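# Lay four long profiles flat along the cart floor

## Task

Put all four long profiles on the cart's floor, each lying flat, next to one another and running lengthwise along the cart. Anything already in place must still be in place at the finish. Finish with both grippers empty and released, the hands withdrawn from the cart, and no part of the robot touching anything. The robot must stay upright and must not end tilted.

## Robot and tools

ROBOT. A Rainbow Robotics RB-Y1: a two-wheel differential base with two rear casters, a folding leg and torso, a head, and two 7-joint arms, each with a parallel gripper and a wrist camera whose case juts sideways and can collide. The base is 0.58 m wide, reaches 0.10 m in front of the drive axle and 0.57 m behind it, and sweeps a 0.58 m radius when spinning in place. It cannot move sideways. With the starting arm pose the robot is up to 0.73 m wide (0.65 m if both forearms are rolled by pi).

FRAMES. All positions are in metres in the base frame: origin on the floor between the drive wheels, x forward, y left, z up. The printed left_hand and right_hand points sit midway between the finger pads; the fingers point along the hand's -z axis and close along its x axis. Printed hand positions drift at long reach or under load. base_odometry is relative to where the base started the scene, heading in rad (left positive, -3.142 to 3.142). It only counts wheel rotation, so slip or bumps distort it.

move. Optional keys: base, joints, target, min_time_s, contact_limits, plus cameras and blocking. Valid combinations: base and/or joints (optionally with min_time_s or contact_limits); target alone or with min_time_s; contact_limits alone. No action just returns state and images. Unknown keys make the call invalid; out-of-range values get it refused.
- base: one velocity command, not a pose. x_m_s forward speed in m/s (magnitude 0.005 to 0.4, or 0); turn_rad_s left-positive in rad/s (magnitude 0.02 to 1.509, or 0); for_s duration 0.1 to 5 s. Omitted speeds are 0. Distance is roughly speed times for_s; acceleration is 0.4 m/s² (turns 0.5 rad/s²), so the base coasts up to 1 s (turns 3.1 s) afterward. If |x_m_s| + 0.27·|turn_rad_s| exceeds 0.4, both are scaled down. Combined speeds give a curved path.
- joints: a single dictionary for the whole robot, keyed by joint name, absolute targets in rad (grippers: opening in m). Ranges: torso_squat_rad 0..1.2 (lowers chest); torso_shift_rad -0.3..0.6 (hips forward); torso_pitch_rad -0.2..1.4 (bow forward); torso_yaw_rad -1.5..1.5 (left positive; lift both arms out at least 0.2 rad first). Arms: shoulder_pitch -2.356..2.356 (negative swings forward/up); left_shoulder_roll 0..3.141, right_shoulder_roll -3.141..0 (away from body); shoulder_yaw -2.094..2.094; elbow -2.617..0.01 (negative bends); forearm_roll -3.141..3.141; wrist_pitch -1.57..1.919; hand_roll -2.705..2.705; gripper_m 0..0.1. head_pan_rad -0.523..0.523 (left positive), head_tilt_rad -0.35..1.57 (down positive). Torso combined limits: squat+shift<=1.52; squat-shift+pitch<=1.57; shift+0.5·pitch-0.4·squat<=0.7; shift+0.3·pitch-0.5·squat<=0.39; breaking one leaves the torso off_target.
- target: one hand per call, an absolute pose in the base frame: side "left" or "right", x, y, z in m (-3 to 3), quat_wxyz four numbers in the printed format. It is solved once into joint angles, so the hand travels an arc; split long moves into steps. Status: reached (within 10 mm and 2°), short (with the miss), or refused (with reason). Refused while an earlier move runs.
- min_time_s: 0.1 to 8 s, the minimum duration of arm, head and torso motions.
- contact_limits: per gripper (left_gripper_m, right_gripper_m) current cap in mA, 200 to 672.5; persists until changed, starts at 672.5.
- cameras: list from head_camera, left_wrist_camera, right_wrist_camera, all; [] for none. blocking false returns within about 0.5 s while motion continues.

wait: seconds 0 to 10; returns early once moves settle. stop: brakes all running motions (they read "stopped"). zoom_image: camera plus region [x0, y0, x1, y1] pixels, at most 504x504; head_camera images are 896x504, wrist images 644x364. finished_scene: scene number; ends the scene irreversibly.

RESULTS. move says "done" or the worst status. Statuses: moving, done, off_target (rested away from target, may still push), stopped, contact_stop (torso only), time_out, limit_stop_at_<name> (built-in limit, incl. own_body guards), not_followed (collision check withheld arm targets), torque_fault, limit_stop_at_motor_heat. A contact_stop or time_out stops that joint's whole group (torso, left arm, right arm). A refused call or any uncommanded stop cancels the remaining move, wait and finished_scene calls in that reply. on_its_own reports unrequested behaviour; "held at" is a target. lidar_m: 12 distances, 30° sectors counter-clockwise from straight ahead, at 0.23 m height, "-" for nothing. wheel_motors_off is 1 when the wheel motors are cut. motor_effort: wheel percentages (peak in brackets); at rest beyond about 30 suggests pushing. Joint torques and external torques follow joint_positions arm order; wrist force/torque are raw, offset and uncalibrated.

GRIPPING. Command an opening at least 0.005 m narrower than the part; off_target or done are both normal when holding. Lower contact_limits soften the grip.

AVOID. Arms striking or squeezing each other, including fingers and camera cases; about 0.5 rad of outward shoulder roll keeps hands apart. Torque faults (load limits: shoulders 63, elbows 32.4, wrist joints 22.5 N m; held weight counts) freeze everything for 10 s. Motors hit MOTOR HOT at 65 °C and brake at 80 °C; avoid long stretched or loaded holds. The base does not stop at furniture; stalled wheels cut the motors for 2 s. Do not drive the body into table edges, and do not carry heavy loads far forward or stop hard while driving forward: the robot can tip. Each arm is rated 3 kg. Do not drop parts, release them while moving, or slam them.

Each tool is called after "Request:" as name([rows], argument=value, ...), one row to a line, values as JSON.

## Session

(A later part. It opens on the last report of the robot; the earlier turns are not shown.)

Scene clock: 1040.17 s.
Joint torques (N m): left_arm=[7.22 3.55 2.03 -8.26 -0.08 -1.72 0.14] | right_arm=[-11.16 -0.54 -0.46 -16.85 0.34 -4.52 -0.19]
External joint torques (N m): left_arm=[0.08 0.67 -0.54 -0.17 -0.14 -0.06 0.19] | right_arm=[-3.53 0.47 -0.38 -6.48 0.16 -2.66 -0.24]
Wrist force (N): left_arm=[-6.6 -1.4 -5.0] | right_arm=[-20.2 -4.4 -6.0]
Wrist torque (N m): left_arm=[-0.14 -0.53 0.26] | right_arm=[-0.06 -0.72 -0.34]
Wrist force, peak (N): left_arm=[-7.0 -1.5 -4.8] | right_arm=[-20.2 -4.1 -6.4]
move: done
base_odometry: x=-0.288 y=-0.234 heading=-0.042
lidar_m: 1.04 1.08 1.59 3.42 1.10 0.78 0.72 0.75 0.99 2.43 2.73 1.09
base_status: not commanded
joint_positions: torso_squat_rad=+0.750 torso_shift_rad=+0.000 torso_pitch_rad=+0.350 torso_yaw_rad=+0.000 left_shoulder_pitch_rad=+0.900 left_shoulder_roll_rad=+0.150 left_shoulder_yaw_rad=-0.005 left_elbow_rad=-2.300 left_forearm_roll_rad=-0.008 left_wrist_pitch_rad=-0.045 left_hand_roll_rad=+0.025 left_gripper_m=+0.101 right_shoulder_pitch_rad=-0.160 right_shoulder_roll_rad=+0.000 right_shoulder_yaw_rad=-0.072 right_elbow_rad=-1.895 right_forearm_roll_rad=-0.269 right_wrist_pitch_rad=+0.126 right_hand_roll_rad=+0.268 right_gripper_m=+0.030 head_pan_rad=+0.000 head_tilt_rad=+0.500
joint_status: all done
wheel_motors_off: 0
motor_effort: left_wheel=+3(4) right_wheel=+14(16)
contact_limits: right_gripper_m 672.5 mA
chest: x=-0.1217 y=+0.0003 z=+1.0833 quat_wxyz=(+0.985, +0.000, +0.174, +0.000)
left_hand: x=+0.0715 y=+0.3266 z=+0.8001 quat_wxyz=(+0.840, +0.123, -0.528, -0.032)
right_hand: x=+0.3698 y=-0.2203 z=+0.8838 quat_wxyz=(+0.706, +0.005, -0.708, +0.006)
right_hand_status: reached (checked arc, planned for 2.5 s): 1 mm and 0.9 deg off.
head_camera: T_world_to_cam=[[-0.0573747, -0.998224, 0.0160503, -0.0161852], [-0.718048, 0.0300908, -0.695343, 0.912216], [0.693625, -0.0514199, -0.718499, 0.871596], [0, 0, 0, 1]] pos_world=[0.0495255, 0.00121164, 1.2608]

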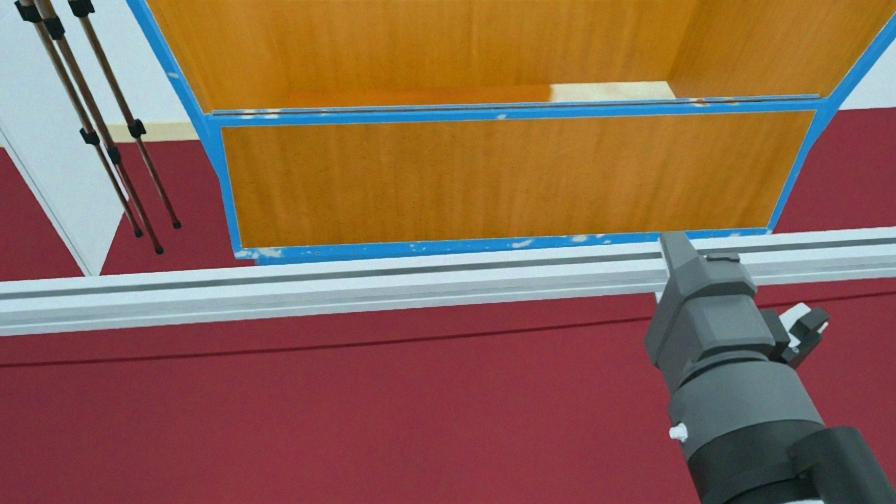

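Request:
move(joints={"torso_squat_rad": 0.9, "torso_shift_rad": 0.25, "torso_pitch_rad": 0.7}, min_time_s=2, cameras=[])

Request:
move(target={"side": "right", "x": 0.42, "y": -0.216, "z": 0.74, "quat_wxyz": [1, -0.0125, 0, -0.0075]}, min_time_s=2.5, cameras=["head_camera"])

Request:
move(base={"x_m_s": 0.3, "for_s": 1.97}, joints={"head_pan_rad": 0.5, "head_tilt_rad": 0.3}, cameras=["head_camera"])

Scene clock: 1049.80 s.
Joint torques (N m): left_arm=[12.01 3.4 1.87 -5.96 -0.11 -1.39 0.31] | right_arm=[-4.76 0.11 -0.41 -15.93 0.31 -4.39 0.06]
External joint torques (N m): left_arm=[1 0.45 -0.78 -0.32 -0.17 -0.09 0.34] | right_arm=[-3.64 0.66 -0.13 -6.27 0.12 -2.62 0.01]
Motor temperatures (°C): left_arm=[35 33 33 39 43 38 42] | right_arm=[37 39 32 45 39 42 37]
Wrist force (N): left_arm=[-5.3 -1.8 -6.8] | right_arm=[-18.7 -4.4 -11.5]
Wrist torque (N m): left_arm=[-0.13 -0.50 0.25] | right_arm=[-0.01 -0.65 -0.37]
Wrist force, peak (N): left_arm=[-5.7 -1.6 -6.8] | right_arm=[-19.7 -4.2 -11.9]
move: done
base_odometry: x=-0.288 y=-0.234 heading=-0.042
lidar_m: 1.04 1.09 1.59 3.43 1.09 0.78 0.72 0.74 1.00 2.44 2.73 1.09
base_status: not commanded
joint_positions: torso_squat_rad=+0.900 torso_shift_rad=+0.250 torso_pitch_rad=+0.700 torso_yaw_rad=+0.000 left_shoulder_pitch_rad=+0.900 left_shoulder_roll_rad=+0.150 left_shoulder_yaw_rad=-0.005 left_elbow_rad=-2.300 left_forearm_roll_rad=-0.008 left_wrist_pitch_rad=-0.045 left_hand_roll_rad=+0.025 left_gripper_m=+0.101 right_shoulder_pitch_rad=-0.160 right_shoulder_roll_rad=+0.000 right_shoulder_yaw_rad=-0.072 right_elbow_rad=-1.896 right_forearm_roll_rad=-0.269 right_wrist_pitch_rad=+0.126 right_hand_roll_rad=+0.268 right_gripper_m=+0.030 head_pan_rad=+0.000 head_tilt_rad=+0.500
joint_status: all done
wheel_motors_off: 0
motor_effort: left_wheel=+1(6) right_wheel=+15(22)
contact_limits: right_gripper_m 672.5 mA
chest: x=+0.0792 y=+0.0003 z=+0.9387 quat_wxyz=(+0.939, +0.000, +0.343, +0.000)
left_hand: x=+0.1636 y=+0.3266 z=+0.6064 quat_wxyz=(+0.919, +0.115, -0.374, -0.053)
right_hand: x=+0.4725 y=-0.2203 z=+0.5828 quat_wxyz=(+0.818, +0.006, -0.574, +0.005)

Scene clock: 1052.63 s.
Joint torques (N m): left_arm=[11.45 3.61 2.03 -5.52 -0.04 -1.18 0.12] | right_arm=[-15.1 -12.94 -8.81 -4.04 0.41 -0.15 -0.33]
External joint torques (N m): left_arm=[0.44 0.66 -0.63 0.12 -0.1 0.13 0.15] | right_arm=[-2.73 -2.17 -0.5 -1.52 0.18 -0.18 -0.33]
Wrist force (N): left_arm=[-5.5 -1.8 -6.3] | right_arm=[-4.5 -3.8 -21.3]
Wrist torque (N m): left_arm=[-0.15 -0.51 0.26] | right_arm=[-0.15 -0.49 -0.38]
Wrist force, peak (N): left_arm=[-5.7 -1.5 -6.7] | right_arm=[-10.5 -10.9 -19.4]
move: done
base_odometry: x=-0.288 y=-0.234 heading=-0.042
lidar_m: 1.04 1.08 1.59 3.42 1.11 0.78 0.71 0.74 1.00 2.44 2.73 1.09
base_status: not commanded
joint_positions: torso_squat_rad=+0.900 torso_shift_rad=+0.250 torso_pitch_rad=+0.700 torso_yaw_rad=+0.000 left_shoulder_pitch_rad=+0.900 left_shoulder_roll_rad=+0.150 left_shoulder_yaw_rad=-0.005 left_elbow_rad=-2.300 left_forearm_roll_rad=-0.008 left_wrist_pitch_rad=-0.045 left_hand_roll_rad=+0.025 left_gripper_m=+0.101 right_shoulder_pitch_rad=-1.178 right_shoulder_roll_rad=-1.184 right_shoulder_yaw_rad=+0.357 right_elbow_rad=-2.229 right_forearm_roll_rad=-1.299 right_wrist_pitch_rad=+1.919 right_hand_roll_rad=-1.155 right_gripper_m=+0.030 head_pan_rad=+0.000 head_tilt_rad=+0.500
joint_status: all done
wheel_motors_off: 0
motor_effort: left_wheel=+0(1) right_wheel=+18(18)
contact_limits: right_gripper_m 672.5 mA
chest: x=+0.0792 y=+0.0003 z=+0.9387 quat_wxyz=(+0.939, +0.000, +0.343, +0.000)
left_hand: x=+0.1636 y=+0.3266 z=+0.6064 quat_wxyz=(+0.919, +0.115, -0.374, -0.053)
right_hand: x=+0.4197 y=-0.2162 z=+0.7397 quat_wxyz=(+1.000, -0.012, +0.000, -0.008)
right_hand_status: reached (checked arc, planned for 2.5 s): 0 mm and 0.1 deg off.
head_camera: T_world_to_cam=[[-0.0483994, -0.998223, 0.0347485, -0.0205966], [-0.912946, 0.0300979, -0.40697, 0.700705], [0.405201, -0.0514206, -0.91278, 0.833546], [0, 0, 0, 1]] pos_world=[0.300954, 0.00121166, 1.04673]

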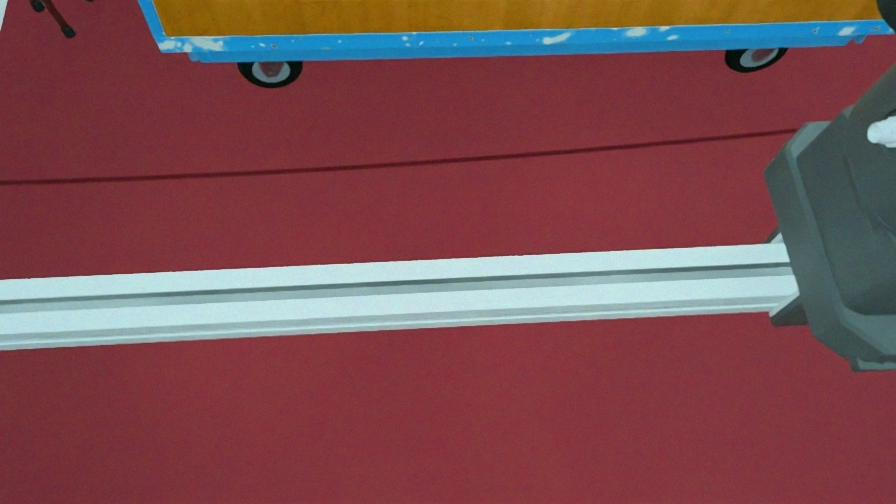

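Scene clock: 1055.67 s.
Joint torques (N m): left_arm=[11.21 3.08 2.06 -5.83 -0.13 -1.24 0.22] | right_arm=[-14.57 -12.75 -9.55 -3.82 0.4 0.19 -0.25]
External joint torques (N m): left_arm=[0.2 0.13 -0.59 -0.19 -0.19 0.07 0.25] | right_arm=[-2.2 -1.99 -1.24 -1.3 0.17 0.15 -0.25]
Wrist force (N): left_arm=[-5.1 -2.0 -6.0] | right_arm=[-4.4 -3.6 -21.8]
Wrist torque (N m): left_arm=[-0.13 -0.46 0.25] | right_arm=[-0.06 -0.48 -0.36]
Wrist force, peak (N): left_arm=[-5.7 -1.8 -6.7] | right_arm=[-3.9 -3.5 -22.3]
move: done
base_odometry: x=+0.302 y=-0.259 heading=-0.042
lidar_m: 0.45 0.48 1.01 4.23 1.97 1.40 1.31 1.35 1.78 4.38 0.67 0.48
base_status: done (sent for 1.97 of 1.97 s)
joint_positions: torso_squat_rad=+0.900 torso_shift_rad=+0.250 torso_pitch_rad=+0.701 torso_yaw_rad=+0.000 left_shoulder_pitch_rad=+0.900 left_shoulder_roll_rad=+0.150 left_shoulder_yaw_rad=-0.005 left_elbow_rad=-2.300 left_forearm_roll_rad=-0.008 left_wrist_pitch_rad=-0.045 left_hand_roll_rad=+0.025 left_gripper_m=+0.101 right_shoulder_pitch_rad=-1.179 right_shoulder_roll_rad=-1.184 right_shoulder_yaw_rad=+0.357 right_elbow_rad=-2.229 right_forearm_roll_rad=-1.299 right_wrist_pitch_rad=+1.919 right_hand_roll_rad=-1.155 right_gripper_m=+0.030 head_pan_rad=+0.500 head_tilt_rad=+0.300
joint_status: all done
wheel_motors_off: 0
motor_effort: left_wheel=-1(32) right_wheel=-5(47)
contact_limits: right_gripper_m 672.5 mA
chest: x=+0.0792 y=+0.0003 z=+0.9387 quat_wxyz=(+0.939, +0.000, +0.343, +0.000)
left_hand: x=+0.1636 y=+0.3266 z=+0.6064 quat_wxyz=(+0.919, +0.115, -0.374, -0.053)
right_hand: x=+0.4198 y=-0.2161 z=+0.7397 quat_wxyz=(+1.000, -0.012, +0.000, -0.008)
head_camera: T_world_to_cam=[[0.316887, -0.903482, -0.288622, 0.245572], [-0.801897, -0.0927063, -0.590227, 0.873163], [0.506502, 0.41848, -0.753877, 0.639317], [0, 0, 0, 1]] pos_world=[0.298553, 0.0352763, 1.06821]

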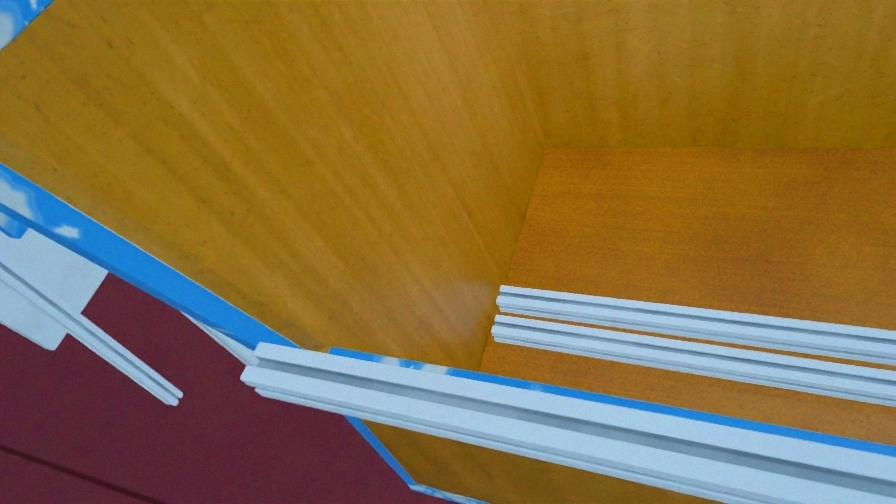

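Request:
move(target={"side": "right", "x": 0.41, "y": -0.212, "z": 0.74, "quat_wxyz": [1, -0.0125, 0, -0.0075]}, min_time_s=0.5, cameras=[])

Request:
move(base={"x_m_s": 0.2, "for_s": 0.99}, joints={"head_pan_rad": 0.2, "head_tilt_rad": 0.3}, cameras=["head_camera"])

Request:
move(target={"side": "right", "x": 0.41, "y": -0.212, "z": 0.6, "quat_wxyz": [1, -0.0125, 0, -0.0075]}, min_time_s=1.2, cameras=["head_camera", "right_wrist_camera"])

Scene clock: 1065.40 s.
Joint torques (N m): left_arm=[11.76 3.17 1.83 -5.64 -0.02 -1.35 -0.01] | right_arm=[-13.38 -13.45 -8.81 -3.91 0.38 -0.05 -0.59]
External joint torques (N m): left_arm=[0.76 0.22 -0.82 0 -0.08 -0.05 0.02] | right_arm=[-1.31 -2.89 -0.63 -1.44 0.16 -0.1 -0.59]
Wrist force (N): left_arm=[-5.1 -1.8 -6.6] | right_arm=[-4.7 -3.6 -21.8]
Wrist torque (N m): left_arm=[-0.15 -0.46 0.24] | right_arm=[-0.09 -0.50 -0.33]
Wrist force, peak (N): left_arm=[-5.8 -1.8 -6.6] | right_arm=[-5.5 -3.8 -21.9]
move: done
base_odometry: x=+0.302 y=-0.259 heading=-0.042
lidar_m: 0.45 0.47 1.01 4.22 1.98 1.40 1.31 1.35 1.79 4.39 0.66 0.47
base_status: not commanded
joint_positions: torso_squat_rad=+0.900 torso_shift_rad=+0.250 torso_pitch_rad=+0.701 torso_yaw_rad=+0.000 left_shoulder_pitch_rad=+0.900 left_shoulder_roll_rad=+0.150 left_shoulder_yaw_rad=-0.005 left_elbow_rad=-2.300 left_forearm_roll_rad=-0.008 left_wrist_pitch_rad=-0.045 left_hand_roll_rad=+0.025 left_gripper_m=+0.101 right_shoulder_pitch_rad=-1.173 right_shoulder_roll_rad=-1.188 right_shoulder_yaw_rad=+0.365 right_elbow_rad=-2.270 right_forearm_roll_rad=-1.308 right_wrist_pitch_rad=+1.919 right_hand_roll_rad=-1.195 right_gripper_m=+0.030 head_pan_rad=+0.500 head_tilt_rad=+0.300
joint_status: all done
wheel_motors_off: 0
motor_effort: left_wheel=-1(2) right_wheel=-4(7)
contact_limits: right_gripper_m 672.5 mA
chest: x=+0.0792 y=+0.0003 z=+0.9387 quat_wxyz=(+0.939, +0.000, +0.343, +0.000)
left_hand: x=+0.1636 y=+0.3266 z=+0.6064 quat_wxyz=(+0.919, +0.115, -0.374, -0.053)
right_hand: x=+0.4099 y=-0.2120 z=+0.7395 quat_wxyz=(+1.000, -0.012, +0.001, -0.007)
right_hand_status: reached (checked arc, planned for 0.5 s): 1 mm and 0.1 deg off.

Scene clock: 1067.57 s.
Joint torques (N m): left_arm=[11.99 3.29 1.68 -5.92 -0.09 -1.44 0.2] | right_arm=[-14.11 -13.37 -9.12 -4.01 0.32 0.04 -0.4]
External joint torques (N m): left_arm=[0.98 0.34 -0.97 -0.28 -0.15 -0.13 0.23] | right_arm=[-2.03 -2.81 -0.95 -1.54 0.1 0 -0.39]
Wrist force (N): left_arm=[-5.3 -1.8 -6.4] | right_arm=[-4.2 -3.9 -21.8]
Wrist torque (N m): left_arm=[-0.15 -0.51 0.24] | right_arm=[0.00 -0.47 -0.36]
Wrist force, peak (N): left_arm=[-5.2 -1.9 -7.2] | right_arm=[-4.4 -3.7 -22.2]
move: done
base_odometry: x=+0.501 y=-0.267 heading=-0.042
lidar_m: 0.25 0.27 0.36 1.65 2.27 1.60 1.51 1.56 2.06 5.00 0.37 0.26
base_status: done (sent for 1 of 1 s)
joint_positions: torso_squat_rad=+0.900 torso_shift_rad=+0.250 torso_pitch_rad=+0.700 torso_yaw_rad=+0.000 left_shoulder_pitch_rad=+0.900 left_shoulder_roll_rad=+0.150 left_shoulder_yaw_rad=-0.005 left_elbow_rad=-2.300 left_forearm_roll_rad=-0.008 left_wrist_pitch_rad=-0.045 left_hand_roll_rad=+0.025 left_gripper_m=+0.101 right_shoulder_pitch_rad=-1.173 right_shoulder_roll_rad=-1.188 right_shoulder_yaw_rad=+0.365 right_elbow_rad=-2.270 right_forearm_roll_rad=-1.308 right_wrist_pitch_rad=+1.919 right_hand_roll_rad=-1.195 right_gripper_m=+0.030 head_pan_rad=+0.200 head_tilt_rad=+0.300
joint_status: all done
wheel_motors_off: 0
motor_effort: left_wheel=+1(28) right_wheel=-3(27)
contact_limits: right_gripper_m 672.5 mA
chest: x=+0.0792 y=+0.0003 z=+0.9387 quat_wxyz=(+0.939, +0.000, +0.343, +0.000)
left_hand: x=+0.1636 y=+0.3266 z=+0.6064 quat_wxyz=(+0.919, +0.115, -0.374, -0.053)
right_hand: x=+0.4099 y=-0.2121 z=+0.7395 quat_wxyz=(+1.000, -0.012, +0.001, -0.007)
head_camera: T_world_to_cam=[[0.0982462, -0.989697, -0.104147, 0.0959849], [-0.81472, -0.0198938, -0.579513, 0.864453], [0.57147, 0.141785, -0.808281, 0.683433], [0, 0, 0, 1]] pos_world=[0.304296, 0.0152926, 1.06336]

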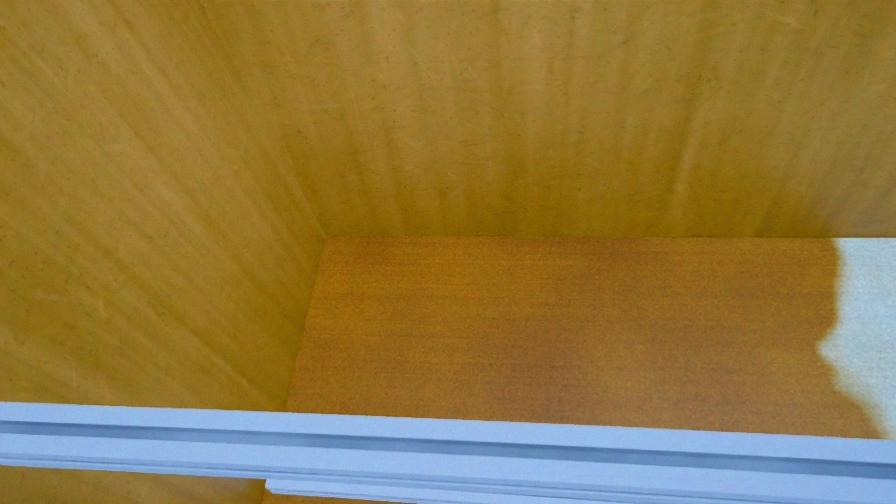

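Scene clock: 1069.10 s.
Joint torques (N m): left_arm=[12.57 3.22 2.14 -5.5 -0.25 -1.34 0.26] | right_arm=[-13.14 -10.12 -9.21 -7.19 0.54 0.03 -0.16]
External joint torques (N m): left_arm=[1.56 0.27 -0.51 0.14 -0.31 -0.04 0.3] | right_arm=[-2.15 -0.13 -1.46 -2.11 0.29 -0.01 -0.16]
Wrist force (N): left_arm=[-5.3 -1.8 -6.2] | right_arm=[-4.6 -4.0 -21.7]
Wrist torque (N m): left_arm=[-0.14 -0.50 0.27] | right_arm=[0.04 -0.48 -0.37]
Wrist force, peak (N): left_arm=[-5.4 -1.9 -6.8] | right_arm=[-5.0 -4.6 -22.6]
move: done
base_odometry: x=+0.501 y=-0.267 heading=-0.042
lidar_m: 0.25 0.26 0.36 1.65 2.27 1.61 1.51 1.55 2.06 4.98 0.37 0.26
base_status: not commanded
joint_positions: torso_squat_rad=+0.900 torso_shift_rad=+0.250 torso_pitch_rad=+0.700 torso_yaw_rad=+0.000 left_shoulder_pitch_rad=+0.900 left_shoulder_roll_rad=+0.150 left_shoulder_yaw_rad=-0.005 left_elbow_rad=-2.300 left_forearm_roll_rad=-0.008 left_wrist_pitch_rad=-0.045 left_hand_roll_rad=+0.025 left_gripper_m=+0.101 right_shoulder_pitch_rad=-0.960 right_shoulder_roll_rad=-1.050 right_shoulder_yaw_rad=+0.576 right_elbow_rad=-2.063 right_forearm_roll_rad=-0.907 right_wrist_pitch_rad=+1.627 right_hand_roll_rad=-1.029 right_gripper_m=+0.030 head_pan_rad=+0.200 head_tilt_rad=+0.300
joint_status: all done
wheel_motors_off: 0
motor_effort: left_wheel=+1(2) right_wheel=-3(6)
contact_limits: right_gripper_m 672.5 mA
chest: x=+0.0792 y=+0.0003 z=+0.9387 quat_wxyz=(+0.939, +0.000, +0.343, +0.000)
left_hand: x=+0.1636 y=+0.3266 z=+0.6064 quat_wxyz=(+0.919, +0.115, -0.374, -0.053)
right_hand: x=+0.4096 y=-0.2123 z=+0.5998 quat_wxyz=(+1.000, -0.013, +0.000, -0.008)
right_hand_status: reached (checked arc, planned for 1.2 s): 1 mm and 0.1 deg off.
head_camera: T_world_to_cam=[[0.0982462, -0.989697, -0.104147, 0.0959849], [-0.81472, -0.0198938, -0.579513, 0.864453], [0.57147, 0.141785, -0.808281, 0.683433], [0, 0, 0, 1]] pos_world=[0.304296, 0.0152926, 1.06336]
right_wrist_camera: T_world_to_cam=[[-0.999434, 0.0330211, -0.00646021, 0.421919], [0.0271033, 0.903855, 0.426981, -0.0451452], [0.0199385, 0.426564, -0.904238, 0.698797], [0, 0, 0, 1]] pos_world=[0.40897, -0.271209, 0.65388]

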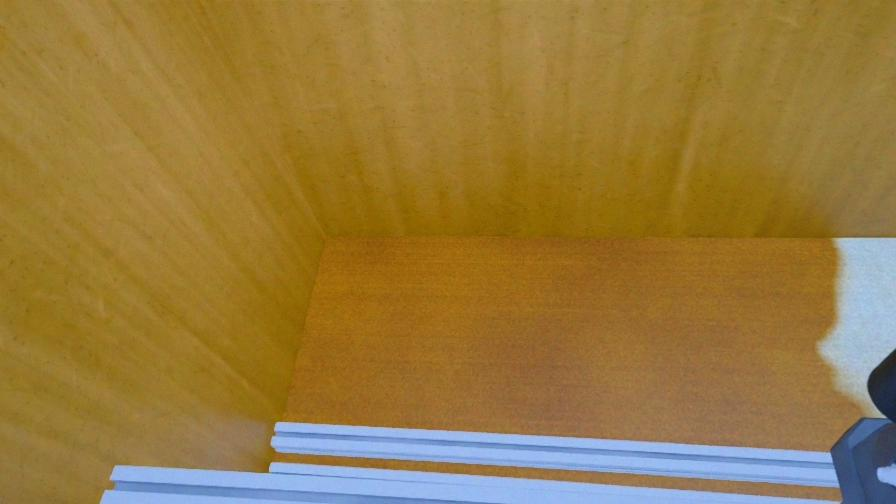

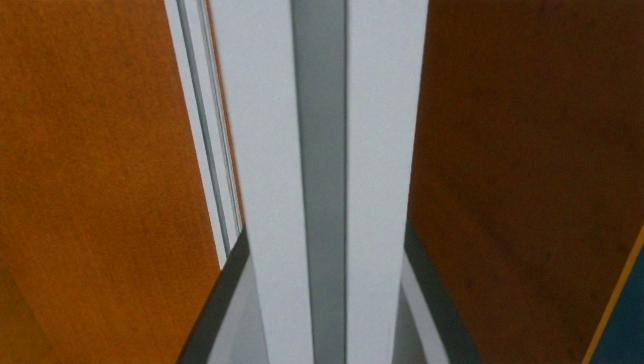

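Request:
move(target={"side": "right", "x": 0.45, "y": -0.212, "z": 0.54, "quat_wxyz": [1, -0.0125, 0, -0.0075]}, min_time_s=0.8, cameras=[])

Request:
move(joints={"torso_pitch_rad": 0.89, "head_tilt_rad": 0.35, "head_pan_rad": 0.2}, min_time_s=1.2, cameras=[])

Request:
move(target={"side": "right", "x": 0.44, "y": -0.212, "z": 0.4, "quat_wxyz": [1, -0.0125, 0, -0.0075]}, min_time_s=1.2, cameras=["head_camera", "right_wrist_camera"])

Scene clock: 1077.67 s.
Joint torques (N m): left_arm=[12.17 3.36 2.03 -5.94 -0.05 -1.54 0.2] | right_arm=[-15.36 -10.42 -8.36 -8.08 0.51 0.17 -0.29]
External joint torques (N m): left_arm=[1.16 0.41 -0.62 -0.3 -0.11 -0.23 0.24] | right_arm=[-2.62 -0.79 -0.85 -2.68 0.25 0.14 -0.29]
Wrist force (N): left_arm=[-5.4 -1.6 -6.3] | right_arm=[-4.6 -3.7 -21.9]
Wrist torque (N m): left_arm=[-0.19 -0.51 0.25] | right_arm=[-0.11 -0.52 -0.34]
Wrist force, peak (N): left_arm=[-5.7 -1.9 -6.6] | right_arm=[-3.9 -4.8 -22.5]
move: done
base_odometry: x=+0.501 y=-0.267 heading=-0.042
lidar_m: 0.26 0.27 0.36 1.65 2.26 1.61 1.51 1.56 2.06 4.99 0.38 0.26
base_status: not commanded
joint_positions: torso_squat_rad=+0.900 torso_shift_rad=+0.250 torso_pitch_rad=+0.700 torso_yaw_rad=+0.000 left_shoulder_pitch_rad=+0.900 left_shoulder_roll_rad=+0.150 left_shoulder_yaw_rad=-0.005 left_elbow_rad=-2.300 left_forearm_roll_rad=-0.008 left_wrist_pitch_rad=-0.045 left_hand_roll_rad=+0.025 left_gripper_m=+0.101 right_shoulder_pitch_rad=-1.020 right_shoulder_roll_rad=-0.910 right_shoulder_yaw_rad=+0.632 right_elbow_rad=-1.726 right_forearm_roll_rad=-0.820 right_wrist_pitch_rad=+1.492 right_hand_roll_rad=-0.858 right_gripper_m=+0.030 head_pan_rad=+0.200 head_tilt_rad=+0.300
joint_status: all done
wheel_motors_off: 0
motor_effort: left_wheel=+2(3) right_wheel=-4(6)
contact_limits: right_gripper_m 672.5 mA
chest: x=+0.0792 y=+0.0003 z=+0.9387 quat_wxyz=(+0.939, +0.000, +0.343, +0.000)
left_hand: x=+0.1635 y=+0.3266 z=+0.6064 quat_wxyz=(+0.919, +0.115, -0.374, -0.053)
right_hand: x=+0.4495 y=-0.2122 z=+0.5397 quat_wxyz=(+1.000, -0.013, +0.000, -0.008)
right_hand_status: reached (checked arc, planned for 0.8 s): 1 mm and 0.1 deg off.

Scene clock: 1079.17 s.
Joint torques (N m): left_arm=[13.28 2.72 1.63 -4.03 -0.09 -1.14 0.03] | right_arm=[-11.97 -9.41 -7.62 -8.25 0.01 0.57 -0.46]
External joint torques (N m): left_arm=[0.71 -0.11 -0.93 -0.03 -0.14 -0.09 0.06] | right_arm=[-2.52 -0.52 -1.48 -2.47 0.03 0.3 -0.45]
Wrist force (N): left_arm=[-4.0 -1.3 -7.0] | right_arm=[-1.8 -3.6 -21.4]
Wrist torque (N m): left_arm=[-0.22 -0.42 0.25] | right_arm=[0.01 -0.46 -0.38]
Wrist force, peak (N): left_arm=[-4.7 -1.3 -7.5] | right_arm=[-2.5 -3.6 -22.5]
move: done
base_odometry: x=+0.501 y=-0.267 heading=-0.042
lidar_m: 0.24 0.26 0.36 1.65 2.28 1.61 1.51 1.55 2.06 4.99 0.37 0.26
base_status: not commanded
joint_positions: torso_squat_rad=+0.900 torso_shift_rad=+0.250 torso_pitch_rad=+0.890 torso_yaw_rad=+0.000 left_shoulder_pitch_rad=+0.900 left_shoulder_roll_rad=+0.150 left_shoulder_yaw_rad=-0.005 left_elbow_rad=-2.300 left_forearm_roll_rad=-0.008 left_wrist_pitch_rad=-0.045 left_hand_roll_rad=+0.025 left_gripper_m=+0.101 right_shoulder_pitch_rad=-1.020 right_shoulder_roll_rad=-0.910 right_shoulder_yaw_rad=+0.632 right_elbow_rad=-1.726 right_forearm_roll_rad=-0.820 right_wrist_pitch_rad=+1.492 right_hand_roll_rad=-0.858 right_gripper_m=+0.030 head_pan_rad=+0.200 head_tilt_rad=+0.350
joint_status: all done
wheel_motors_off: 0
motor_effort: left_wheel=+2(3) right_wheel=-2(8)
contact_limits: right_gripper_m 672.5 mA
chest: x=+0.1202 y=+0.0003 z=+0.8968 quat_wxyz=(+0.903, +0.000, +0.431, +0.000)
left_hand: x=+0.1404 y=+0.3266 z=+0.5545 quat_wxyz=(+0.950, +0.110, -0.285, -0.063)
right_hand: x=+0.4086 y=-0.2122 z=+0.4350 quat_wxyz=(+0.995, -0.013, +0.095, -0.006)

Scene clock: 1080.70 s.
Joint torques (N m): left_arm=[13.51 3.24 2.05 -3.92 -0.17 -1.15 0.18] | right_arm=[-10.39 -7.88 -5.91 -8.42 0.58 -0.08 -0.68]
External joint torques (N m): left_arm=[0.94 0.41 -0.51 0.09 -0.22 -0.11 0.21] | right_arm=[-1.2 0.63 -0.07 -2.49 0.33 -0.11 -0.68]
Wrist force (N): left_arm=[-4.5 -1.2 -7.0] | right_arm=[-4.5 -3.9 -22.2]
Wrist torque (N m): left_arm=[-0.21 -0.45 0.24] | right_arm=[0.04 -0.48 -0.39]
Wrist force, peak (N): left_arm=[-4.8 -1.8 -7.3] | right_arm=[-5.3 -3.9 -22.7]
move: done
base_odometry: x=+0.501 y=-0.267 heading=-0.042
lidar_m: 0.25 0.26 0.36 1.64 2.28 1.61 1.51 1.55 2.06 4.98 0.38 0.27
base_status: not commanded
joint_positions: torso_squat_rad=+0.900 torso_shift_rad=+0.250 torso_pitch_rad=+0.890 torso_yaw_rad=+0.000 left_shoulder_pitch_rad=+0.900 left_shoulder_roll_rad=+0.150 left_shoulder_yaw_rad=-0.005 left_elbow_rad=-2.300 left_forearm_roll_rad=-0.008 left_wrist_pitch_rad=-0.045 left_hand_roll_rad=+0.025 left_gripper_m=+0.101 right_shoulder_pitch_rad=-0.993 right_shoulder_roll_rad=-0.865 right_shoulder_yaw_rad=+0.664 right_elbow_rad=-1.641 right_forearm_roll_rad=-0.623 right_wrist_pitch_rad=+1.282 right_hand_roll_rad=-0.869 right_gripper_m=+0.030 head_pan_rad=+0.200 head_tilt_rad=+0.350
joint_status: all done
wheel_motors_off: 0
motor_effort: left_wheel=+3(3) right_wheel=-2(5)
contact_limits: right_gripper_m 672.5 mA
chest: x=+0.1202 y=+0.0003 z=+0.8968 quat_wxyz=(+0.903, +0.000, +0.431, +0.000)
left_hand: x=+0.1404 y=+0.3266 z=+0.5545 quat_wxyz=(+0.950, +0.110, -0.285, -0.063)
right_hand: x=+0.4397 y=-0.2124 z=+0.3998 quat_wxyz=(+1.000, -0.013, +0.000, -0.008)
right_hand_status: reached (checked arc, planned for 1.2 s): 0 mm and 0.1 deg off.
head_camera: T_world_to_cam=[[0.0785562, -0.989852, -0.118418, 0.102215], [-0.928514, -0.0294088, -0.370131, 0.697904], [0.362892, 0.139029, -0.921401, 0.7626], [0, 0, 0, 1]] pos_world=[0.363242, 0.0156786, 0.97308]
right_wrist_camera: T_world_to_cam=[[-0.999435, 0.0329244, -0.00673208, 0.450811], [0.0269016, 0.903898, 0.426901, 0.0396621], [0.0201406, 0.426479, -0.904273, 0.517296], [0, 0, 0, 1]] pos_world=[0.439071, -0.271309, 0.45388]

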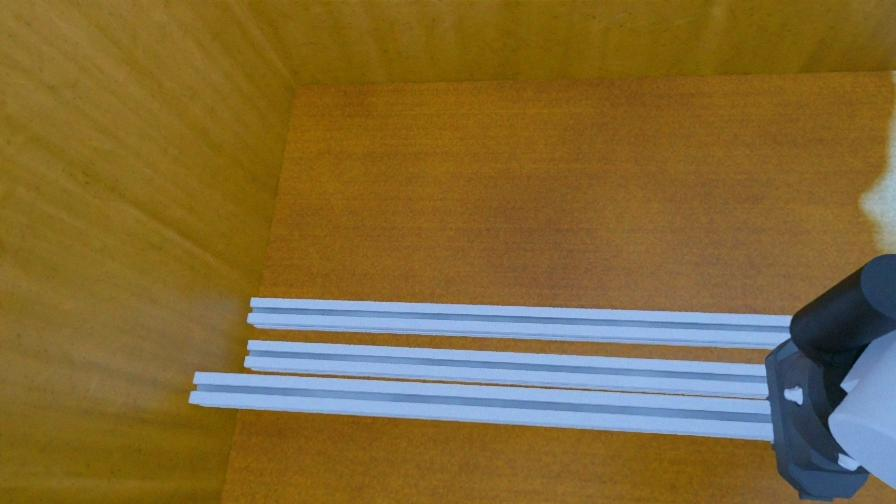

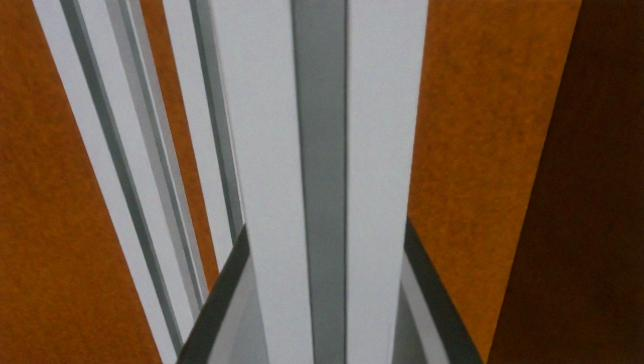

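Request:
move(target={"side": "right", "x": 0.4385, "y": -0.214, "z": 0.335, "quat_wxyz": [1, -0.0125, 0, -0.0055]}, min_time_s=1.0, cameras=["head_camera", "right_wrist_camera"])

Request:
move(joints={"head_pan_rad": -0.5, "head_tilt_rad": 0.3}, cameras=["head_camera"])

Scene clock: 1099.10 s.
Joint torques (N m): left_arm=[14.23 2.64 2.06 -4.23 -0.11 -1.23 0.13] | right_arm=[-12.03 -7.99 -4.5 -7.68 0.62 0.06 -0.06]
External joint torques (N m): left_arm=[1.66 -0.19 -0.5 -0.23 -0.17 -0.18 0.16] | right_arm=[-2.68 -0.41 0.21 -2.31 0.38 0.08 -0.06]
Wrist force (N): left_arm=[-4.5 -1.2 -7.2] | right_arm=[-4.4 -3.8 -22.1]
Wrist torque (N m): left_arm=[-0.22 -0.46 0.26] | right_arm=[0.27 -0.46 -0.38]
Wrist force, peak (N): left_arm=[-4.6 -1.7 -7.5] | right_arm=[-4.7 -5.2 -22.5]
move: done
base_odometry: x=+0.501 y=-0.267 heading=-0.042
lidar_m: 0.25 0.27 0.36 1.66 2.26 1.61 1.51 1.55 2.07 4.99 0.37 0.26
base_status: not commanded
joint_positions: torso_squat_rad=+0.900 torso_shift_rad=+0.250 torso_pitch_rad=+0.890 torso_yaw_rad=+0.000 left_shoulder_pitch_rad=+0.900 left_shoulder_roll_rad=+0.150 left_shoulder_yaw_rad=-0.005 left_elbow_rad=-2.300 left_forearm_roll_rad=-0.008 left_wrist_pitch_rad=-0.045 left_hand_roll_rad=+0.025 left_gripper_m=+0.101 right_shoulder_pitch_rad=-1.026 right_shoulder_roll_rad=-0.727 right_shoulder_yaw_rad=+0.699 right_elbow_rad=-1.313 right_forearm_roll_rad=-0.577 right_wrist_pitch_rad=+1.085 right_hand_roll_rad=-0.758 right_gripper_m=+0.030 head_pan_rad=+0.200 head_tilt_rad=+0.350
joint_status: all done
wheel_motors_off: 0
motor_effort: left_wheel=+3(3) right_wheel=-3(5)
contact_limits: right_gripper_m 672.5 mA
chest: x=+0.1202 y=+0.0003 z=+0.8968 quat_wxyz=(+0.903, +0.000, +0.431, +0.000)
left_hand: x=+0.1404 y=+0.3266 z=+0.5545 quat_wxyz=(+0.950, +0.110, -0.285, -0.063)
right_hand: x=+0.4379 y=-0.2142 z=+0.3350 quat_wxyz=(+1.000, -0.013, +0.000, -0.006)
right_hand_status: reached (checked arc, planned for 1.0 s): 1 mm and 0.0 deg off.
head_camera: T_world_to_cam=[[0.0785562, -0.989852, -0.118418, 0.102215], [-0.928514, -0.0294088, -0.370131, 0.697904], [0.362892, 0.139029, -0.921401, 0.7626], [0, 0, 0, 1]] pos_world=[0.363242, 0.0156786, 0.97308]
right_wrist_camera: T_world_to_cam=[[-0.999555, 0.0290297, -0.00692249, 0.447893], [0.0232947, 0.903925, 0.427057, 0.0706048], [0.0186547, 0.426705, -0.904198, 0.460223], [0, 0, 0, 1]] pos_world=[0.437464, -0.273203, 0.389081]

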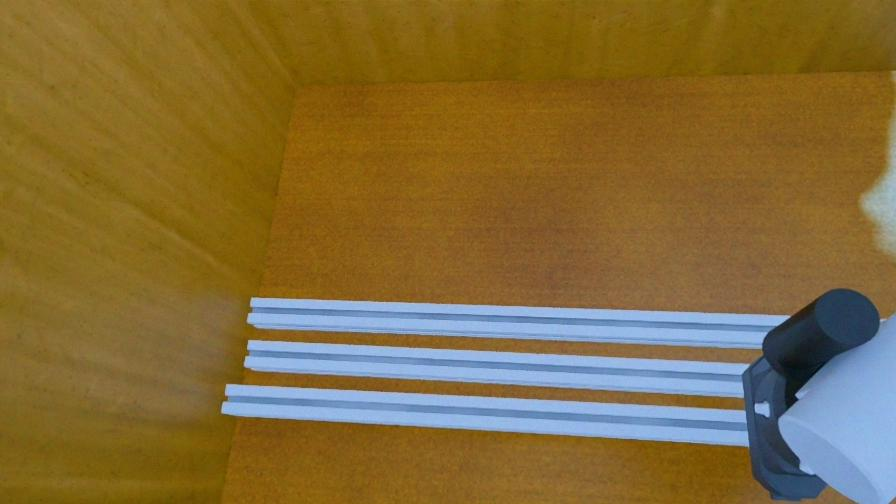

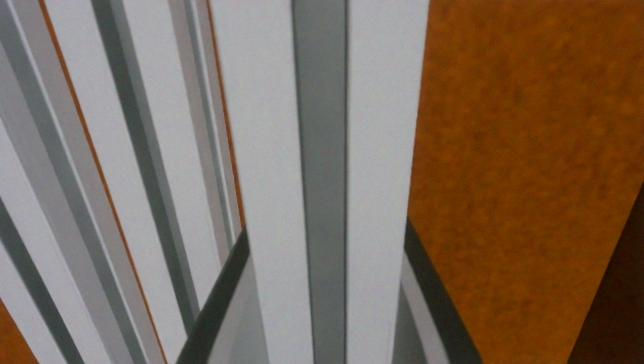

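Scene clock: 1100.23 s.
Joint torques (N m): left_arm=[13.77 3.07 1.58 -4.35 -0.1 -0.98 0.26] | right_arm=[-11.4 -7.65 -5.19 -7.78 0.7 0.01 -0.09]
External joint torques (N m): left_arm=[1.2 0.24 -0.98 -0.35 -0.15 0.06 0.29] | right_arm=[-2.04 -0.08 -0.49 -2.44 0.47 -0.01 -0.09]
Wrist force (N): left_arm=[-4.3 -1.6 -7.1] | right_arm=[-4.7 -4.1 -22.0]
Wrist torque (N m): left_arm=[-0.19 -0.45 0.27] | right_arm=[0.17 -0.48 -0.40]
Wrist force, peak (N): left_arm=[-4.5 -1.7 -7.4] | right_arm=[-4.7 -4.3 -22.2]
move: done
base_odometry: x=+0.501 y=-0.267 heading=-0.042
lidar_m: 0.25 0.26 0.36 1.66 2.27 1.61 1.50 1.56 2.06 4.98 0.38 0.26
base_status: not commanded
joint_positions: torso_squat_rad=+0.900 torso_shift_rad=+0.250 torso_pitch_rad=+0.890 torso_yaw_rad=+0.000 left_shoulder_pitch_rad=+0.900 left_shoulder_roll_rad=+0.150 left_shoulder_yaw_rad=-0.005 left_elbow_rad=-2.300 left_forearm_roll_rad=-0.008 left_wrist_pitch_rad=-0.045 left_hand_roll_rad=+0.025 left_gripper_m=+0.101 right_shoulder_pitch_rad=-1.026 right_shoulder_roll_rad=-0.727 right_shoulder_yaw_rad=+0.699 right_elbow_rad=-1.313 right_forearm_roll_rad=-0.577 right_wrist_pitch_rad=+1.086 right_hand_roll_rad=-0.758 right_gripper_m=+0.030 head_pan_rad=-0.500 head_tilt_rad=+0.300
joint_status: all done
wheel_motors_off: 0
motor_effort: left_wheel=+3(3) right_wheel=-5(6)
contact_limits: right_gripper_m 672.5 mA
chest: x=+0.1202 y=+0.0003 z=+0.8968 quat_wxyz=(+0.903, +0.000, +0.431, +0.000)
left_hand: x=+0.1404 y=+0.3266 z=+0.5545 quat_wxyz=(+0.950, +0.110, -0.285, -0.063)
right_hand: x=+0.4379 y=-0.2142 z=+0.3350 quat_wxyz=(+1.000, -0.013, +0.000, -0.006)
head_camera: T_world_to_cam=[[-0.345371, -0.848645, 0.40065, -0.297015], [-0.880474, 0.145266, -0.451292, 0.765475], [0.324785, -0.508625, -0.79738, 0.649146], [0, 0, 0, 1]] pos_world=[0.360567, -0.0330866, 0.982068]

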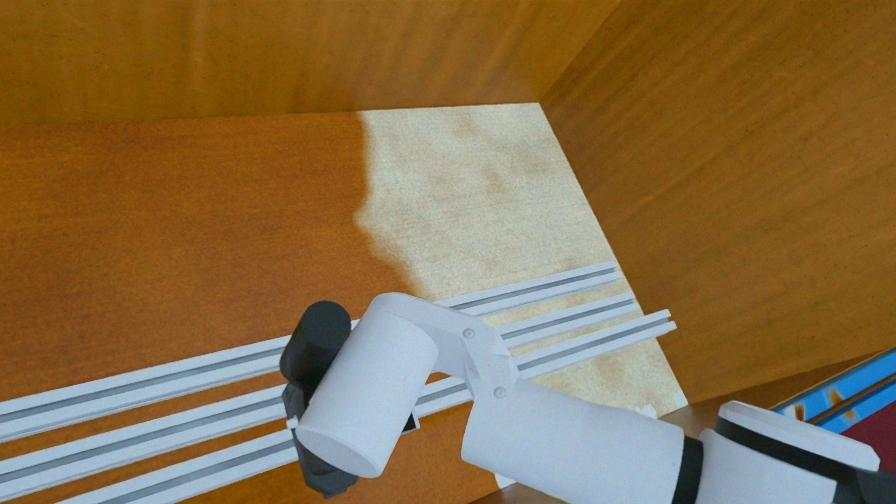

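Request:
move(target={"side": "right", "x": 0.4385, "y": -0.213, "z": 0.315, "quat_wxyz": [1, -0.0125, 0, -0.0055]}, min_time_s=0.8, cameras=["head_camera"])

Request:
move(joints={"head_pan_rad": 0.2, "head_tilt_rad": 0.35}, cameras=["head_camera"])

Scene clock: 1106.30 s.
Joint torques (N m): left_arm=[13.67 3.37 1.42 -4.17 0.01 -1.07 0.41] | right_arm=[-12.55 -6.42 -4.43 -7.46 0.6 0.03 -0.08]
External joint torques (N m): left_arm=[1.1 0.54 -1.15 -0.16 -0.04 -0.02 0.43] | right_arm=[-2.99 0.73 -0.19 -2.47 0.36 -0.08 -0.08]
Wrist force (N): left_arm=[-4.7 -1.2 -7.3] | right_arm=[-4.5 -3.5 -22.6]
Wrist torque (N m): left_arm=[-0.25 -0.47 0.30] | right_arm=[0.10 -0.45 -0.32]
Wrist force, peak (N): left_arm=[-4.6 -1.5 -7.6] | right_arm=[-4.5 -4.3 -22.7]
move: done
base_odometry: x=+0.501 y=-0.267 heading=-0.042
lidar_m: 0.24 0.26 0.36 1.65 2.27 1.60 1.50 1.56 2.07 4.99 0.37 0.26
base_status: not commanded
joint_positions: torso_squat_rad=+0.900 torso_shift_rad=+0.250 torso_pitch_rad=+0.890 torso_yaw_rad=+0.000 left_shoulder_pitch_rad=+0.900 left_shoulder_roll_rad=+0.150 left_shoulder_yaw_rad=-0.005 left_elbow_rad=-2.300 left_forearm_roll_rad=-0.008 left_wrist_pitch_rad=-0.045 left_hand_roll_rad=+0.025 left_gripper_m=+0.101 right_shoulder_pitch_rad=-1.050 right_shoulder_roll_rad=-0.673 right_shoulder_yaw_rad=+0.707 right_elbow_rad=-1.184 right_forearm_roll_rad=-0.572 right_wrist_pitch_rad=+1.017 right_hand_roll_rad=-0.718 right_gripper_m=+0.030 head_pan_rad=-0.500 head_tilt_rad=+0.300
joint_status: all done
wheel_motors_off: 0
motor_effort: left_wheel=+3(3) right_wheel=-1(5)
contact_limits: right_gripper_m 672.5 mA
chest: x=+0.1202 y=+0.0003 z=+0.8968 quat_wxyz=(+0.903, +0.000, +0.431, +0.000)
left_hand: x=+0.1404 y=+0.3266 z=+0.5545 quat_wxyz=(+0.950, +0.110, -0.285, -0.063)
right_hand: x=+0.4379 y=-0.2134 z=+0.3150 quat_wxyz=(+1.000, -0.013, +0.000, -0.006)
right_hand_status: reached (checked arc, planned for 0.8 s): 1 mm and 0.1 deg off.
head_camera: T_world_to_cam=[[-0.345371, -0.848645, 0.40065, -0.297015], [-0.880474, 0.145266, -0.451292, 0.765475], [0.324785, -0.508625, -0.79738, 0.649146], [0, 0, 0, 1]] pos_world=[0.360567, -0.0330866, 0.982068]

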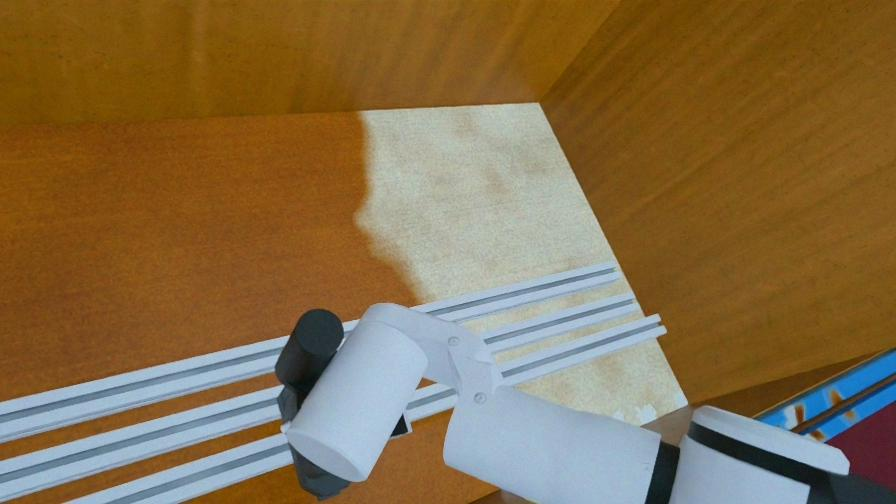

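Scene clock: 1107.43 s.
Joint torques (N m): left_arm=[13.64 3.46 1.96 -4.45 -0.27 -1.04 0.01] | right_arm=[-12.07 -7 -4.21 -7.3 0.59 -0.06 -0.03]
External joint torques (N m): left_arm=[1.07 0.63 -0.6 -0.45 -0.32 0 0.04] | right_arm=[-2.51 0.15 0.03 -2.26 0.36 -0.08 -0.03]
Wrist force (N): left_arm=[-4.4 -1.3 -7.4] | right_arm=[-4.6 -3.9 -22.4]
Wrist torque (N m): left_arm=[-0.23 -0.43 0.25] | right_arm=[-0.10 -0.48 -0.37]
Wrist force, peak (N): left_arm=[-4.8 -1.6 -7.3] | right_arm=[-4.5 -4.1 -22.4]
move: done
base_odometry: x=+0.501 y=-0.267 heading=-0.042
lidar_m: 0.24 0.26 0.36 1.65 2.28 1.62 1.51 1.55 2.05 4.98 0.38 0.27
base_status: not commanded
joint_positions: torso_squat_rad=+0.900 torso_shift_rad=+0.250 torso_pitch_rad=+0.890 torso_yaw_rad=+0.000 left_shoulder_pitch_rad=+0.900 left_shoulder_roll_rad=+0.150 left_shoulder_yaw_rad=-0.005 left_elbow_rad=-2.300 left_forearm_roll_rad=-0.008 left_wrist_pitch_rad=-0.045 left_hand_roll_rad=+0.025 left_gripper_m=+0.101 right_shoulder_pitch_rad=-1.050 right_shoulder_roll_rad=-0.673 right_shoulder_yaw_rad=+0.707 right_elbow_rad=-1.184 right_forearm_roll_rad=-0.572 right_wrist_pitch_rad=+1.017 right_hand_roll_rad=-0.718 right_gripper_m=+0.030 head_pan_rad=+0.200 head_tilt_rad=+0.350
joint_status: all done
wheel_motors_off: 0
motor_effort: left_wheel=+3(3) right_wheel=-3(4)
contact_limits: right_gripper_m 672.5 mA
chest: x=+0.1202 y=+0.0003 z=+0.8968 quat_wxyz=(+0.903, +0.000, +0.431, +0.000)
left_hand: x=+0.1404 y=+0.3266 z=+0.5545 quat_wxyz=(+0.950, +0.110, -0.285, -0.063)
right_hand: x=+0.4379 y=-0.2134 z=+0.3150 quat_wxyz=(+1.000, -0.013, +0.000, -0.006)
head_camera: T_world_to_cam=[[0.0785562, -0.989852, -0.118418, 0.102215], [-0.928514, -0.0294088, -0.370131, 0.697904], [0.362892, 0.139029, -0.921401, 0.7626], [0, 0, 0, 1]] pos_world=[0.363242, 0.0156786, 0.97308]

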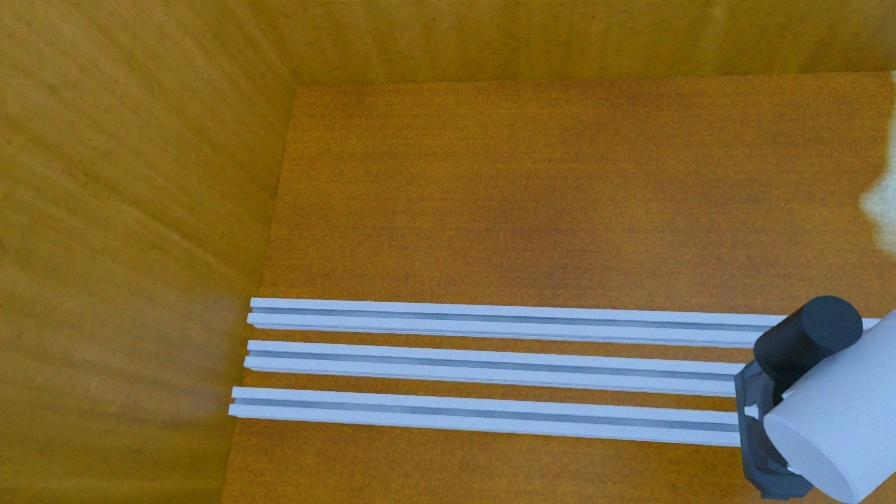

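Request:
move(target={"side": "right", "x": 0.4385, "y": -0.213, "z": 0.303, "quat_wxyz": [1, -0.0125, 0, -0.0055]}, min_time_s=0.8, cameras=[])

Request:
move(target={"side": "right", "x": 0.4385, "y": -0.213, "z": 0.3, "quat_wxyz": [1, -0.0125, 0, -0.0055]}, min_time_s=0.6, cameras=["head_camera"])

Scene clock: 1112.23 s.
Joint torques (N m): left_arm=[13.05 3.78 2.45 -3.91 0.04 -1.09 0.22] | right_arm=[-12.66 -6.66 -3.32 -6.77 0.6 0.1 0.02]
External joint torques (N m): left_arm=[0.48 0.95 -0.12 0.09 -0.01 -0.04 0.25] | right_arm=[-2.94 0.24 0.62 -1.99 0.37 0.08 0.02]
Wrist force (N): left_arm=[-4.4 -1.2 -7.1] | right_arm=[-4.7 -3.9 -22.1]
Wrist torque (N m): left_arm=[-0.22 -0.44 0.24] | right_arm=[0.01 -0.50 -0.36]
Wrist force, peak (N): left_arm=[-4.7 -1.6 -7.5] | right_arm=[-5.3 -3.6 -22.9]
move: done
base_odometry: x=+0.501 y=-0.267 heading=-0.042
lidar_m: 0.25 0.26 0.35 1.65 2.29 1.62 1.51 1.56 2.06 4.99 0.37 0.27
base_status: not commanded
joint_positions: torso_squat_rad=+0.900 torso_shift_rad=+0.250 torso_pitch_rad=+0.890 torso_yaw_rad=+0.000 left_shoulder_pitch_rad=+0.900 left_shoulder_roll_rad=+0.150 left_shoulder_yaw_rad=-0.005 left_elbow_rad=-2.300 left_forearm_roll_rad=-0.008 left_wrist_pitch_rad=-0.045 left_hand_roll_rad=+0.025 left_gripper_m=+0.101 right_shoulder_pitch_rad=-1.068 right_shoulder_roll_rad=-0.639 right_shoulder_yaw_rad=+0.711 right_elbow_rad=-1.095 right_forearm_roll_rad=-0.574 right_wrist_pitch_rad=+0.970 right_hand_roll_rad=-0.688 right_gripper_m=+0.030 head_pan_rad=+0.200 head_tilt_rad=+0.350
joint_status: all done
wheel_motors_off: 0
motor_effort: left_wheel=+2(3) right_wheel=-3(4)
contact_limits: right_gripper_m 672.5 mA
chest: x=+0.1202 y=+0.0003 z=+0.8968 quat_wxyz=(+0.903, +0.000, +0.431, +0.000)
left_hand: x=+0.1404 y=+0.3266 z=+0.5545 quat_wxyz=(+0.950, +0.110, -0.285, -0.063)
right_hand: x=+0.4380 y=-0.2134 z=+0.3029 quat_wxyz=(+1.000, -0.013, +0.000, -0.006)
right_hand_status: reached (checked arc, planned for 0.8 s): 1 mm and 0.1 deg off.

Scene clock: 1113.17 s.
Joint torques (N m): left_arm=[13.04 3.57 1.5 -4.17 0.07 -1.05 0.08] | right_arm=[-9.74 -5.76 -2.45 -2.42 1.9 -3.13 -0.03]
External joint torques (N m): left_arm=[0.48 0.74 -1.06 -0.16 0.01 0 0.11] | right_arm=[0.05 1.08 1.41 2.31 1.67 -3.14 -0.03]
Wrist force (N): left_arm=[-4.8 -1.6 -7.3] | right_arm=[-16.0 -5.8 17.4]
Wrist torque (N m): left_arm=[-0.17 -0.47 0.28] | right_arm=[0.34 0.65 -0.25]
Wrist force, peak (N): left_arm=[-4.8 -1.6 -7.3] | right_arm=[-15.1 -5.9 20.7]
move: done
base_odometry: x=+0.501 y=-0.267 heading=-0.042
lidar_m: 0.25 0.26 0.35 1.65 2.28 1.60 1.50 1.55 2.05 4.98 0.38 0.27
base_status: not commanded
joint_positions: torso_squat_rad=+0.900 torso_shift_rad=+0.250 torso_pitch_rad=+0.890 torso_yaw_rad=+0.000 left_shoulder_pitch_rad=+0.900 left_shoulder_roll_rad=+0.150 left_shoulder_yaw_rad=-0.005 left_elbow_rad=-2.300 left_forearm_roll_rad=-0.008 left_wrist_pitch_rad=-0.045 left_hand_roll_rad=+0.025 left_gripper_m=+0.101 right_shoulder_pitch_rad=-1.074 right_shoulder_roll_rad=-0.630 right_shoulder_yaw_rad=+0.711 right_elbow_rad=-1.074 right_forearm_roll_rad=-0.576 right_wrist_pitch_rad=+0.959 right_hand_roll_rad=-0.681 right_gripper_m=+0.030 head_pan_rad=+0.200 head_tilt_rad=+0.350
joint_status: all done
wheel_motors_off: 0
motor_effort: left_wheel=+2(3) right_wheel=-2(5)
contact_limits: right_gripper_m 672.5 mA
chest: x=+0.1199 y=+0.0003 z=+0.8970 quat_wxyz=(+0.903, +0.000, +0.430, +0.000)
left_hand: x=+0.1404 y=+0.3265 z=+0.5547 quat_wxyz=(+0.950, +0.110, -0.285, -0.063)
right_hand: x=+0.4385 y=-0.2131 z=+0.3008 quat_wxyz=(+1.000, -0.013, +0.000, -0.006)
right_hand_status: reached (checked arc, planned for 0.6 s): 1 mm and 0.0 deg off.
head_camera: T_world_to_cam=[[0.078485, -0.989882, -0.118214, 0.10211], [-0.928239, -0.0293123, -0.370828, 0.698218], [0.36361, 0.138836, -0.921147, 0.762514], [0, 0, 0, 1]] pos_world=[0.362841, 0.0156793, 0.973377]

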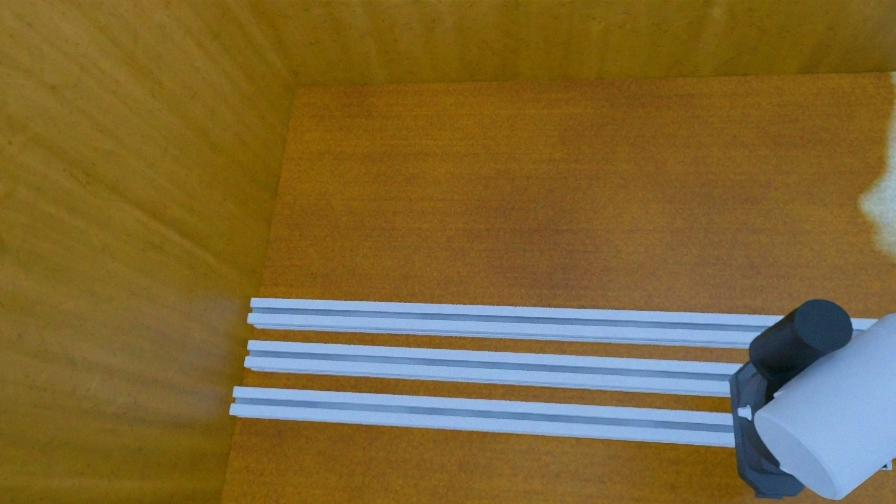

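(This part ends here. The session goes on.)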